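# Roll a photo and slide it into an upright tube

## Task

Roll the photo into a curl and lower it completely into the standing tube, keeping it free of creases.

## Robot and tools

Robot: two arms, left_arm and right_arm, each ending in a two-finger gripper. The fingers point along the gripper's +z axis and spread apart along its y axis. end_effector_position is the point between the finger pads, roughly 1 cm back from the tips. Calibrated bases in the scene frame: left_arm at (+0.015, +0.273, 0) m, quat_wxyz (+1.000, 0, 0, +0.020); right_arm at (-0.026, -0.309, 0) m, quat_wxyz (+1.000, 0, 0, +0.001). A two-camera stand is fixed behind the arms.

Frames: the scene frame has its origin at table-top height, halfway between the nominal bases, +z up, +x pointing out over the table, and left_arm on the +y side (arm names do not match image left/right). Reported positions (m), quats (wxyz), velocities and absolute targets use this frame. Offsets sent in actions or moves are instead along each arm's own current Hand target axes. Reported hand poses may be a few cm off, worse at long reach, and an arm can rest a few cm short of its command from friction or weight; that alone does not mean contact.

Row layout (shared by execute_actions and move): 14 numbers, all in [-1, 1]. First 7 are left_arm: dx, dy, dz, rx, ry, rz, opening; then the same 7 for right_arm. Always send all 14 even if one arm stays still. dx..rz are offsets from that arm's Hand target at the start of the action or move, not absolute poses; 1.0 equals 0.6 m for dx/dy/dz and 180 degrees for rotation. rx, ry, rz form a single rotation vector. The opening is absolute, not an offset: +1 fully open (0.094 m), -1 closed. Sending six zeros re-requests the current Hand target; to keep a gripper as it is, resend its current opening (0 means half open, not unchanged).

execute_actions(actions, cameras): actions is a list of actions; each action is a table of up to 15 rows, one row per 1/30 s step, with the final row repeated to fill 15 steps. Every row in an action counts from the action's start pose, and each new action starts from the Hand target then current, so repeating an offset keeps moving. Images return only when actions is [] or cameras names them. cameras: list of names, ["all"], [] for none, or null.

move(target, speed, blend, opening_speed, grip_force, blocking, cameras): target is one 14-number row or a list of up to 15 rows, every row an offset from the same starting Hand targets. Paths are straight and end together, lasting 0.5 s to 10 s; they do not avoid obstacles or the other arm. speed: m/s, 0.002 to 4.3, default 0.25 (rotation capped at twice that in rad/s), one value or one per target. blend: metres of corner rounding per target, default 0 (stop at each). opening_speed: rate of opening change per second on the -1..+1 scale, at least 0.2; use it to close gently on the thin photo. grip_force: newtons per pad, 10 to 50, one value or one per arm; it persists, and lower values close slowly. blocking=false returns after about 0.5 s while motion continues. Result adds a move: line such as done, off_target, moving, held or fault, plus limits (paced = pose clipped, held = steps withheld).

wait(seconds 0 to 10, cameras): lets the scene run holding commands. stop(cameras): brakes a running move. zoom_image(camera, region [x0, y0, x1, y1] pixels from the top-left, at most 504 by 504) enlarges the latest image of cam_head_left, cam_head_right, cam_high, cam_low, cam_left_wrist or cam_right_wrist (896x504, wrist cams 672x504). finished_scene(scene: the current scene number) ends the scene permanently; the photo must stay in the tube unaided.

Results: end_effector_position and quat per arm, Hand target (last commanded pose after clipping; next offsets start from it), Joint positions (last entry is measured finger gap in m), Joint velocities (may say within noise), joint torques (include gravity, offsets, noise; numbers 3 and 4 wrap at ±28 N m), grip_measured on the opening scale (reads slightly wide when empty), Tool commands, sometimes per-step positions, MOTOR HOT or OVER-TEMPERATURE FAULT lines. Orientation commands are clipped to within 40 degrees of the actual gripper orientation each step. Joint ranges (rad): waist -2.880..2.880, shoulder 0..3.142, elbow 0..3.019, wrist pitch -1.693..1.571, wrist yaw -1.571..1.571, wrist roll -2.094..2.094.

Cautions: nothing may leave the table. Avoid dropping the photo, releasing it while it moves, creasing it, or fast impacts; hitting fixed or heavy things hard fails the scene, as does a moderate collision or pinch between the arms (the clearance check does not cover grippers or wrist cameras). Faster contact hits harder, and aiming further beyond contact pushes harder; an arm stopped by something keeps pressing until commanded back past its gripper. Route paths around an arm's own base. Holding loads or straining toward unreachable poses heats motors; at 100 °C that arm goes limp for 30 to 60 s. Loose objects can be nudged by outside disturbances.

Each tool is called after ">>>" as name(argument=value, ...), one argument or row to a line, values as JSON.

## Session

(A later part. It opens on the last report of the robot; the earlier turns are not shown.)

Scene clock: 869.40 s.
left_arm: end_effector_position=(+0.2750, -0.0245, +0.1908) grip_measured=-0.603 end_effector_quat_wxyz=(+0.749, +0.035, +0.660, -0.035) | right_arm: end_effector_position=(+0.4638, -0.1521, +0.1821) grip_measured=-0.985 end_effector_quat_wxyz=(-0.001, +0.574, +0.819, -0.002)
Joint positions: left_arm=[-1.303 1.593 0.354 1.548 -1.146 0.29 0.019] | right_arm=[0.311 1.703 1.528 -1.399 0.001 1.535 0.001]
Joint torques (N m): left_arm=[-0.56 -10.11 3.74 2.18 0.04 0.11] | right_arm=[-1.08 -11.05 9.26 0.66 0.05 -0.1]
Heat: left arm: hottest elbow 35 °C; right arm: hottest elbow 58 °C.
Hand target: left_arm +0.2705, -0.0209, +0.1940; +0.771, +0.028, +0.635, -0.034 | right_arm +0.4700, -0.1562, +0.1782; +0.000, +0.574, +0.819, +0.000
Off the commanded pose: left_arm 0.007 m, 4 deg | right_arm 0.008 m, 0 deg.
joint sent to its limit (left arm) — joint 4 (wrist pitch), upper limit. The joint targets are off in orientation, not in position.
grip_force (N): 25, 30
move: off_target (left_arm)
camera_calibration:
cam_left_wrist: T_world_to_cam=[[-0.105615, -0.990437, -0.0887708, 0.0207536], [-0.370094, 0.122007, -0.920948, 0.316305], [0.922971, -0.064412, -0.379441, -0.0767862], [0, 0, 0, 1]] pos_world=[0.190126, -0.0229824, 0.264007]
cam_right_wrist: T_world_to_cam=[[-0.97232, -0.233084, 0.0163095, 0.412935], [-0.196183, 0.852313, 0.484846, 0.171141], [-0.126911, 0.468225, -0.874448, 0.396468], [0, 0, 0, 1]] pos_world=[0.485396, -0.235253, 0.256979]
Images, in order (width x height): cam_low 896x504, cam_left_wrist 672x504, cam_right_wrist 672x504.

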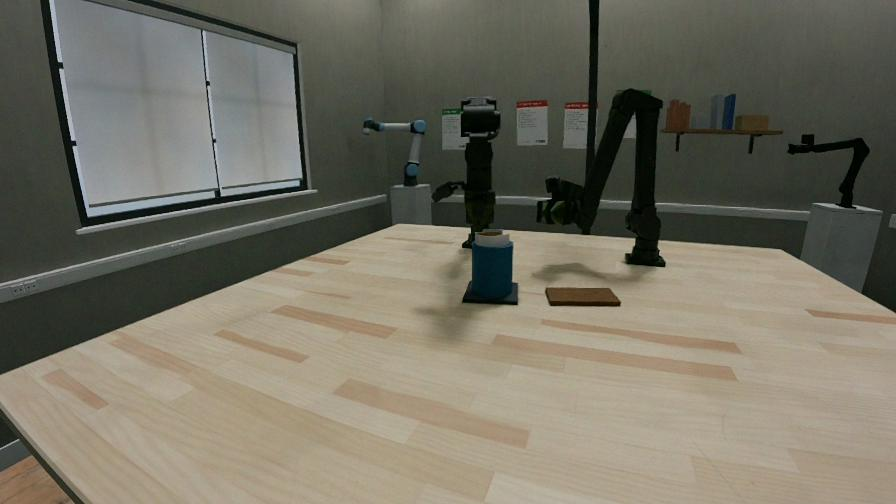

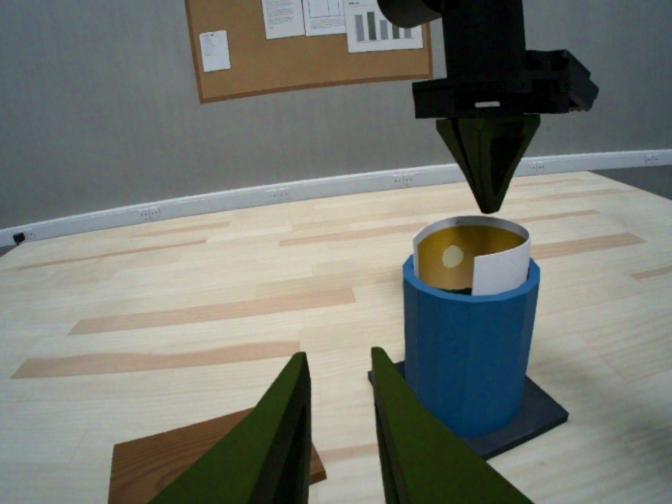

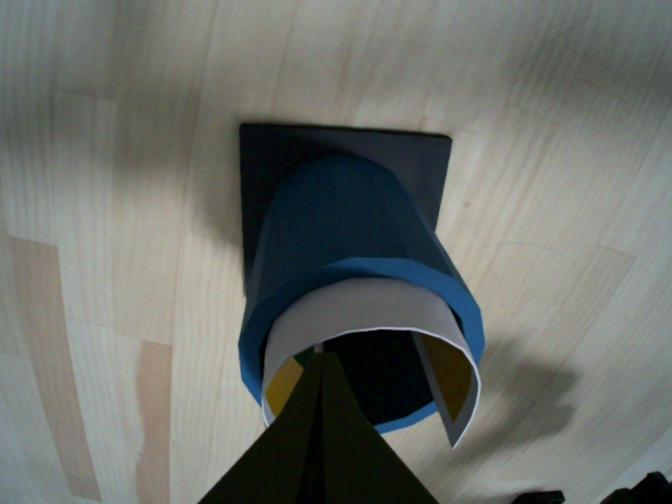

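>>> move(
  target=[0,0,0,0,0,0,-0.6,0,0,0.045,0,0,0,-1],
  speed=0.05,
  cameras=["cam_low", "cam_left_wrist", "cam_right_wrist"],
)

>>> zoom_image(
  camera="cam_left_wrist",
  region=[340, 120, 600, 400],
)

>>> zoom_image(
  camera="cam_low",
  region=[440, 160, 580, 310],
)

Scene clock: 875.73 s.
left_arm: end_effector_position=(+0.2750, -0.0245, +0.1908) grip_measured=-0.603 end_effector_quat_wxyz=(+0.749, +0.035, +0.660, -0.035) | right_arm: end_effector_position=(+0.4644, -0.1519, +0.1568) grip_measured=-0.985 end_effector_quat_wxyz=(+0.000, +0.574, +0.819, -0.001)
Joint positions: left_arm=[-1.303 1.593 0.354 1.548 -1.146 0.29 0.019] | right_arm=[0.311 1.716 1.477 -1.332 0.001 1.535 0.001]
Joint torques (N m): left_arm=[-0.56 -10.05 3.74 2.18 0.04 0.11] | right_arm=[-1.08 -10.87 9.01 0.9 0.06 -0.1]
Heat: left arm: hottest elbow 35 °C; right arm: hottest elbow 57 °C.
Hand target: left_arm +0.2705, -0.0209, +0.1940; +0.771, +0.028, +0.635, -0.034 | right_arm +0.4700, -0.1562, +0.1512; +0.000, +0.574, +0.819, +0.000
Off the commanded pose: left_arm 0.007 m, 4 deg | right_arm 0.009 m, 0 deg.
joint sent to its limit (left arm) — joint 4 (wrist pitch), upper limit. The joint targets are off in orientation, not in position.
grip_force (N): 25, 30
move: off_target (left_arm)
camera_calibration:
cam_left_wrist: T_world_to_cam=[[-0.105615, -0.990437, -0.0887708, 0.0207536], [-0.370094, 0.122007, -0.920948, 0.316305], [0.922971, -0.064412, -0.379441, -0.0767862], [0, 0, 0, 1]] pos_world=[0.190126, -0.0229824, 0.264007]
cam_right_wrist: T_world_to_cam=[[-0.972379, -0.233052, 0.0128492, 0.414502], [-0.197748, 0.851822, 0.485073, 0.184023], [-0.123992, 0.469134, -0.874379, 0.373026], [0, 0, 0, 1]] pos_world=[0.485696, -0.235153, 0.231575]
Images, in order (width x height): cam_low 896x504, cam_left_wrist 672x504, cam_right_wrist 672x504.

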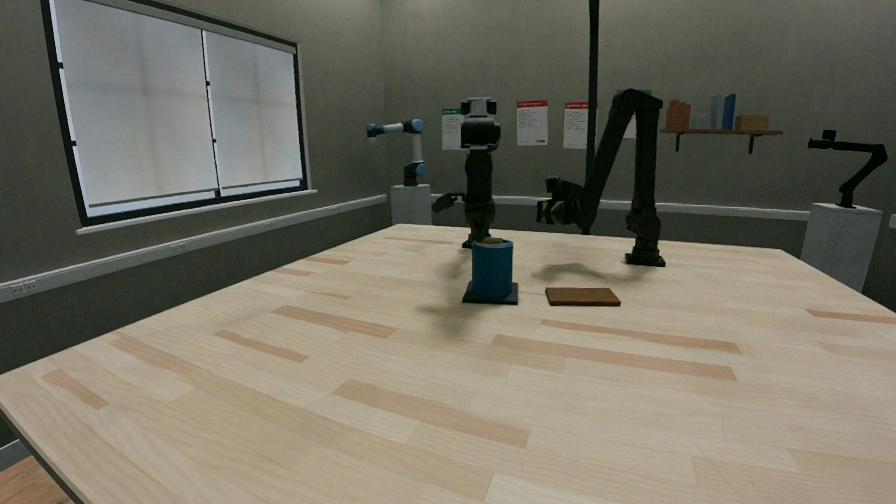

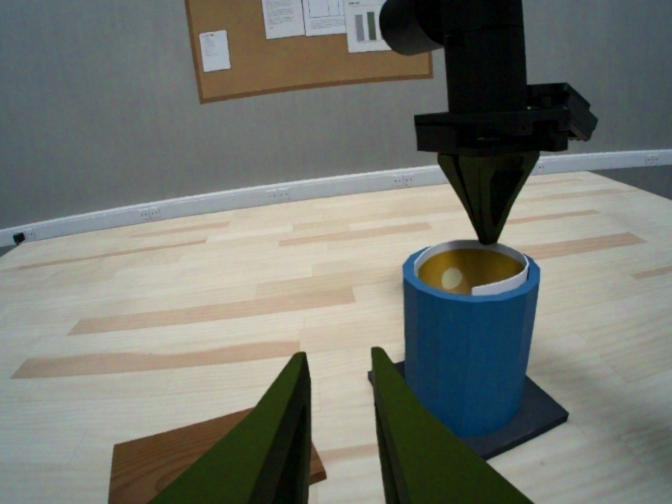

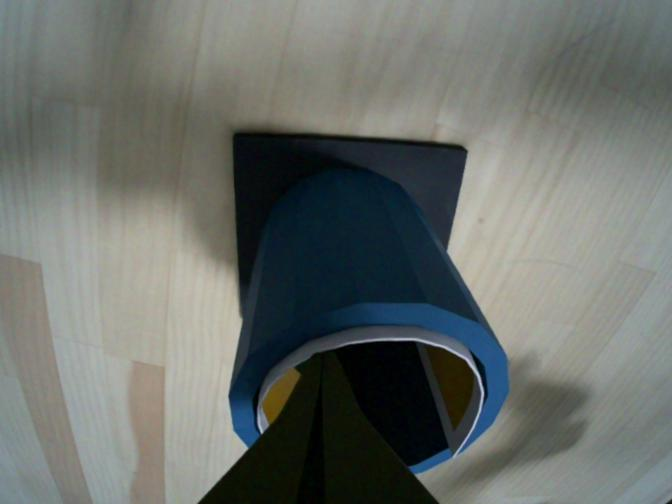

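Scaled by 1.800 from the camera's 672x504 image, which has a finer 960x720 frame.

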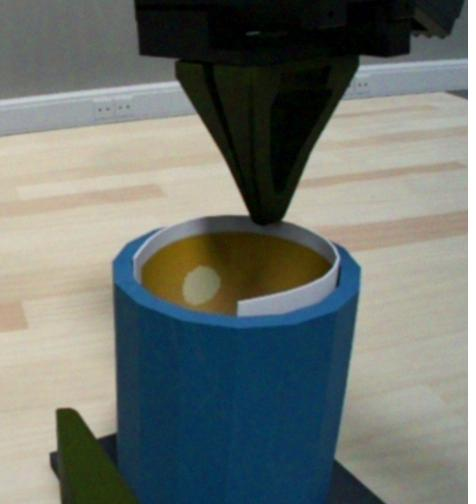

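Scaled by 3.360 from the camera's 896x504 image, which has a finer 1280x720 frame.

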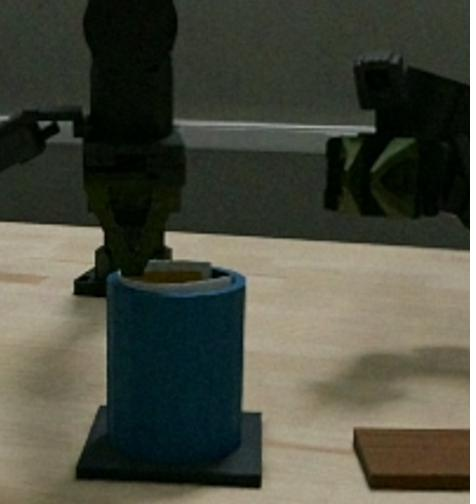

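>>> move(
  target=[0,0,0,0,0,0,-0.6,0,0,0.02,0,0,0,-1],
  speed=0.03,
  cameras=["cam_low", "cam_left_wrist", "cam_right_wrist"],
)

>>> zoom_image(
  camera="cam_left_wrist",
  region=[340, 120, 600, 400],
)

>>> zoom_image(
  camera="cam_right_wrist",
  region=[220, 280, 520, 504],
)

Scene clock: 880.67 s.
left_arm: end_effector_position=(+0.2750, -0.0245, +0.1908) grip_measured=-0.603 end_effector_quat_wxyz=(+0.749, +0.035, +0.660, -0.035) | right_arm: end_effector_position=(+0.4647, -0.1516, +0.1502) grip_measured=-0.985 end_effector_quat_wxyz=(+0.002, +0.574, +0.819, +0.002)
Joint positions: left_arm=[-1.303 1.593 0.354 1.548 -1.146 0.29 0.019] | right_arm=[0.311 1.718 1.462 -1.309 0.001 1.535 0.001]
Joint torques (N m): left_arm=[-0.62 -10.05 3.73 2.19 0.04 0.11] | right_arm=[-1.03 -10.58 8.43 1.02 0.08 -0.1]
Heat: left arm: hottest elbow 35 °C; right arm: hottest elbow 57 °C.
Hand target: left_arm +0.2705, -0.0209, +0.1940; +0.771, +0.028, +0.635, -0.034 | right_arm +0.4700, -0.1562, +0.1393; +0.000, +0.574, +0.819, +0.000
Off the commanded pose: left_arm 0.007 m, 4 deg | right_arm 0.013 m, 0 deg.
joint sent to its limit (left arm) — joint 4 (wrist pitch), upper limit. The joint targets are off in orientation, not in position.
grip_force (N): 25, 30
move: off_target (left_arm, right_arm)
camera_calibration:
cam_left_wrist: T_world_to_cam=[[-0.105615, -0.990437, -0.0887708, 0.0207536], [-0.370094, 0.122007, -0.920948, 0.316305], [0.922971, -0.064412, -0.379441, -0.0767862], [0, 0, 0, 1]] pos_world=[0.190126, -0.0229824, 0.264007]
cam_right_wrist: T_world_to_cam=[[-0.972429, -0.233077, 0.00758004, 0.415814], [-0.200101, 0.850657, 0.486151, 0.187817], [-0.119759, 0.471231, -0.873842, 0.365432], [0, 0, 0, 1]] pos_world=[0.485696, -0.235053, 0.22487]
Images, in order (width x height): cam_low 896x504, cam_left_wrist 672x504, cam_right_wrist 672x504.

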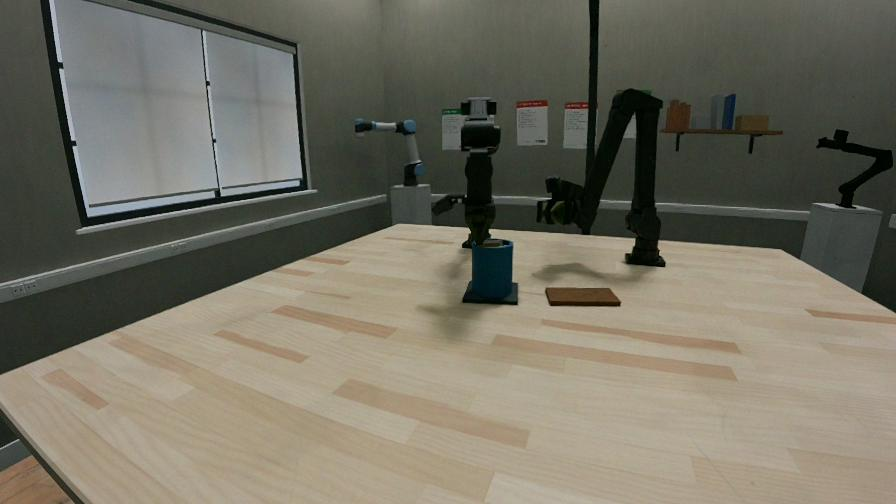

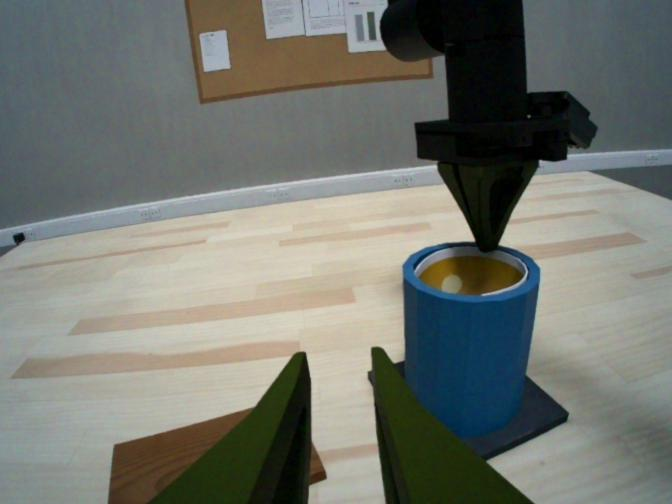

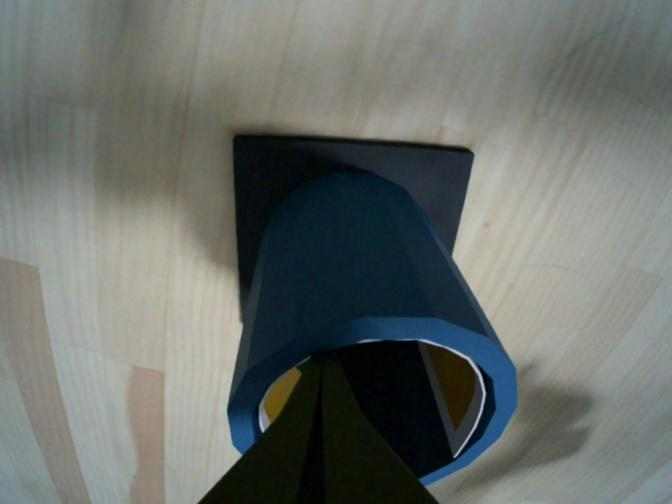

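Scaled by 1.800 from the camera's 672x504 image, which has a finer 960x720 frame.

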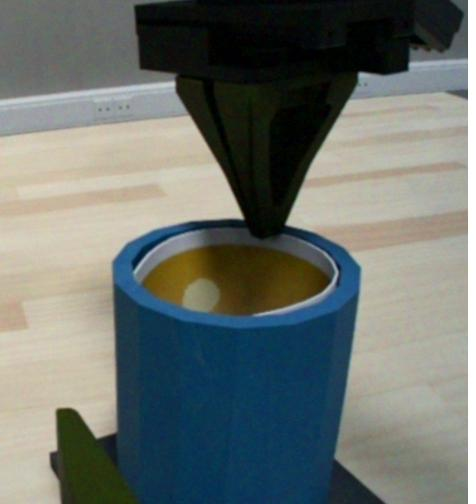

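Scaled by 1.680 from the camera's 672x504 image, which has a finer 960x720 frame.

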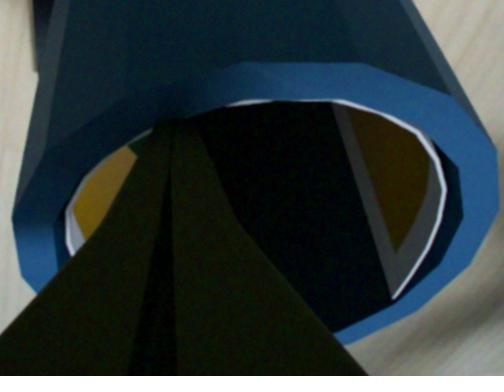

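>>> move(
  target=[0,0,0,0,0,0,-0.6,0,0,-0.15,0,0,0,-1],
  speed=0.1,
  cameras=["cam_low", "cam_left_wrist", "cam_right_wrist", "cam_high"],
)

>>> zoom_image(
  camera="cam_left_wrist",
  region=[380, 200, 570, 330],
)

>>> zoom_image(
  camera="cam_right_wrist",
  region=[180, 180, 480, 420],
)

>>> zoom_image(
  camera="cam_low",
  region=[460, 220, 530, 310],
)

Scene clock: 887.33 s.
left_arm: end_effector_position=(+0.2750, -0.0245, +0.1908) grip_measured=-0.603 end_effector_quat_wxyz=(+0.749, +0.035, +0.660, -0.035) | right_arm: end_effector_position=(+0.4540, -0.1550, +0.1939) grip_measured=-0.985 end_effector_quat_wxyz=(-0.023, +0.574, +0.818, -0.030)
Joint positions: left_arm=[-1.303 1.593 0.354 1.548 -1.146 0.29 0.019] | right_arm=[0.311 1.718 1.576 -1.505 0 1.535 0.001]
Joint torques (N m): left_arm=[-0.56 -10.05 3.74 2.18 0.04 0.11] | right_arm=[-0.97 -13.63 14.2 -0.34 0.13 -0.09]
Heat: left arm: hottest elbow 34 °C; right arm: hottest elbow 56 °C.
Hand target: left_arm +0.2705, -0.0209, +0.1940; +0.771, +0.028, +0.635, -0.034 | right_arm +0.4699, -0.1562, +0.2292; +0.000, +0.574, +0.819, +0.000
Off the commanded pose: left_arm 0.007 m, 4 deg | right_arm 0.039 m, 4 deg.
joint sent to its limit (left arm) — joint 4 (wrist pitch), upper limit. The joint targets are off in orientation, not in position.
grip_force (N): 25, 30
move: off_target (left_arm, right_arm)
camera_calibration:
cam_left_wrist: T_world_to_cam=[[-0.105615, -0.990437, -0.0887708, 0.0207536], [-0.370094, 0.122007, -0.920948, 0.316305], [0.922971, -0.064412, -0.379441, -0.0767862], [0, 0, 0, 1]] pos_world=[0.190126, -0.0229824, 0.264007]
cam_right_wrist: T_world_to_cam=[[-0.968689, -0.232254, 0.087746, 0.387108], [-0.163349, 0.862354, 0.479232, 0.153807], [-0.186971, 0.449894, -0.873291, 0.431041], [0, 0, 0, 1]] pos_world=[0.480704, -0.236651, 0.268748]
Images, in order (width x height): cam_high 896x504, cam_low 896x504, cam_left_wrist 672x504, cam_right_wrist 672x504.

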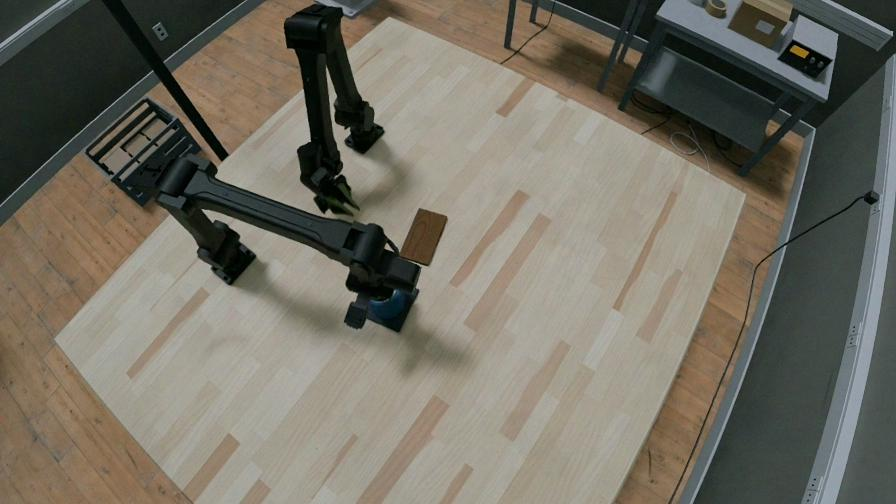

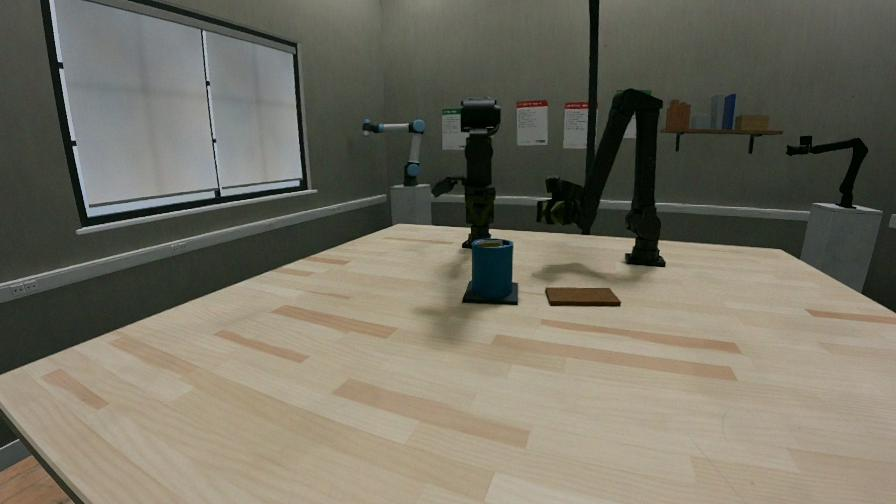

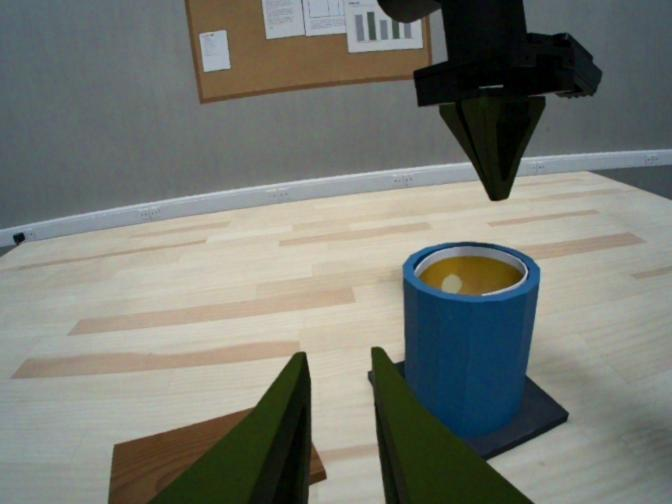

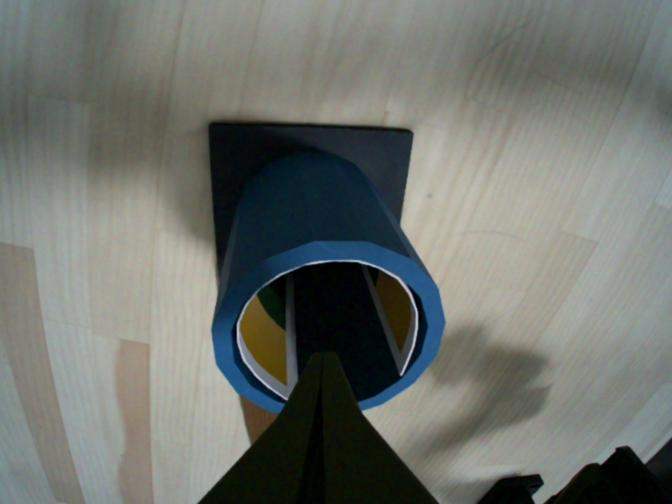

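Scaled by 2.653 from the camera's 672x504 image, which has a finer 960x720 frame.

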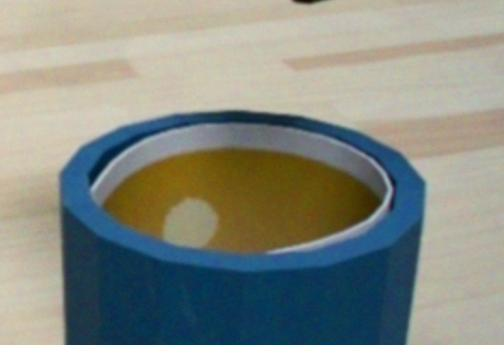

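Scaled by 1.680 from the camera's 672x504 image, which has a finer 960x720 frame.

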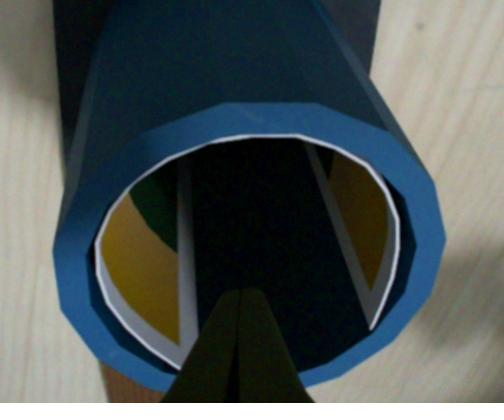

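Scaled by 5.600 from the camera's 896x504 image, which has a finer 1280x720 frame.

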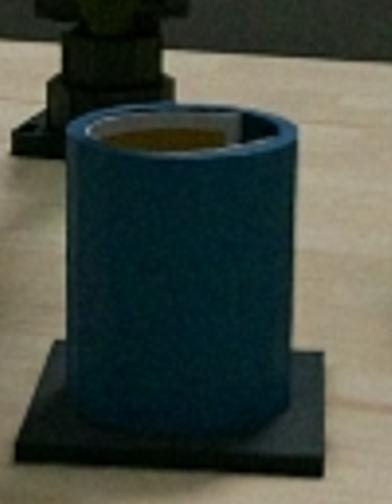

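>>> move(
  target=[0,0,0,0,0,0,-0.6,0.0839,-0.0599,0,0,0,0,-1],
  speed=0.1,
  cameras=["cam_left_wrist", "cam_right_wrist"],
)

>>> zoom_image(
  camera="cam_left_wrist",
  region=[380, 160, 570, 330],
)

>>> zoom_image(
  camera="cam_right_wrist",
  region=[60, 100, 400, 420],
)

Scene clock: 898.83 s.
left_arm: end_effector_position=(+0.2750, -0.0245, +0.1908) grip_measured=-0.603 end_effector_quat_wxyz=(+0.749, +0.035, +0.660, -0.035) | right_arm: end_effector_position=(+0.4190, -0.1234, +0.2146) grip_measured=-0.985 end_effector_quat_wxyz=(-0.012, +0.571, +0.821, -0.018)
Joint positions: left_arm=[-1.303 1.593 0.354 1.548 -1.146 0.29 0.019] | right_arm=[0.395 1.634 1.524 -1.505 -0.001 1.612 0.001]
Joint torques (N m): left_arm=[-0.62 -10.05 3.74 2.18 0.04 0.11] | right_arm=[0.09 -12.98 9.1 0.68 0.12 0.07]
Heat: left arm: hottest elbow 34 °C; right arm: hottest elbow 61 °C.
Hand target: left_arm +0.2705, -0.0209, +0.1940; +0.771, +0.028, +0.635, -0.034 | right_arm +0.4190, -0.1212, +0.2291; +0.000, +0.574, +0.819, +0.000
Off the commanded pose: left_arm 0.007 m, 4 deg | right_arm 0.015 m, 3 deg.
joint sent to its limit (left arm) — joint 4 (wrist pitch), upper limit. The joint targets are off in orientation, not in position.
grip_force (N): 25, 30
move: off_target (left_arm, right_arm)
camera_calibration:
cam_left_wrist: T_world_to_cam=[[-0.105615, -0.990437, -0.0887708, 0.0207536], [-0.370094, 0.122007, -0.920948, 0.316305], [0.922971, -0.064412, -0.379441, -0.0767862], [0, 0, 0, 1]] pos_world=[0.190126, -0.0229824, 0.264007]
cam_right_wrist: T_world_to_cam=[[-0.96928, -0.239545, 0.0558024, 0.365009], [-0.184169, 0.857229, 0.480874, 0.118541], [-0.163026, 0.455825, -0.875012, 0.41941], [0, 0, 0, 1]] pos_world=[0.444002, -0.205358, 0.289617]
Images, in order (width x height): cam_left_wrist 672x504, cam_right_wrist 672x504.

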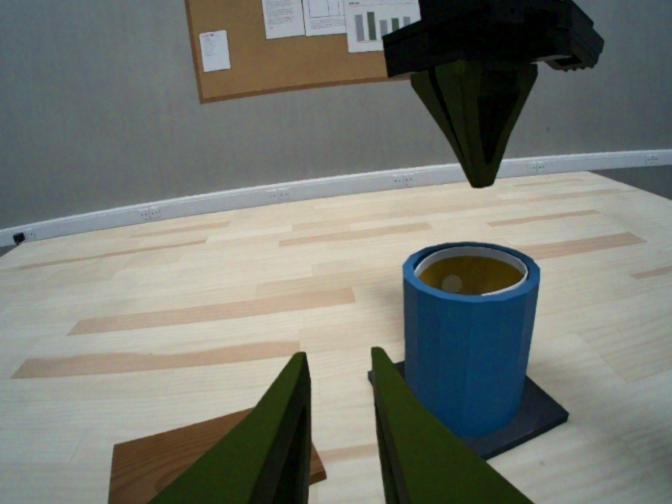

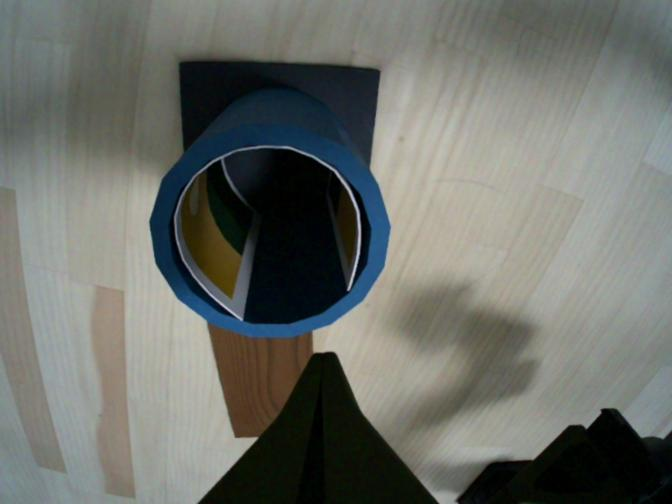

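Scaled by 2.653 from the camera's 672x504 image, which has a finer 960x720 frame.

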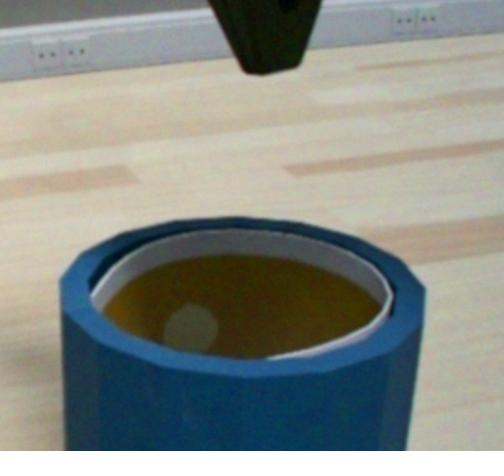

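Scaled by 1.482 from the camera's 672x504 image, which has a finer 960x720 frame.

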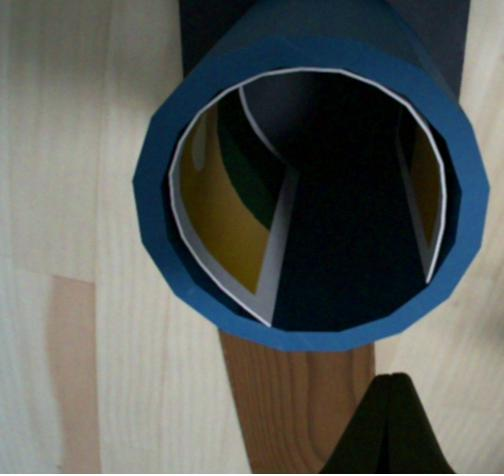

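>>> finished_scene(
  scene=1,
)

The scene is finished: the task was done.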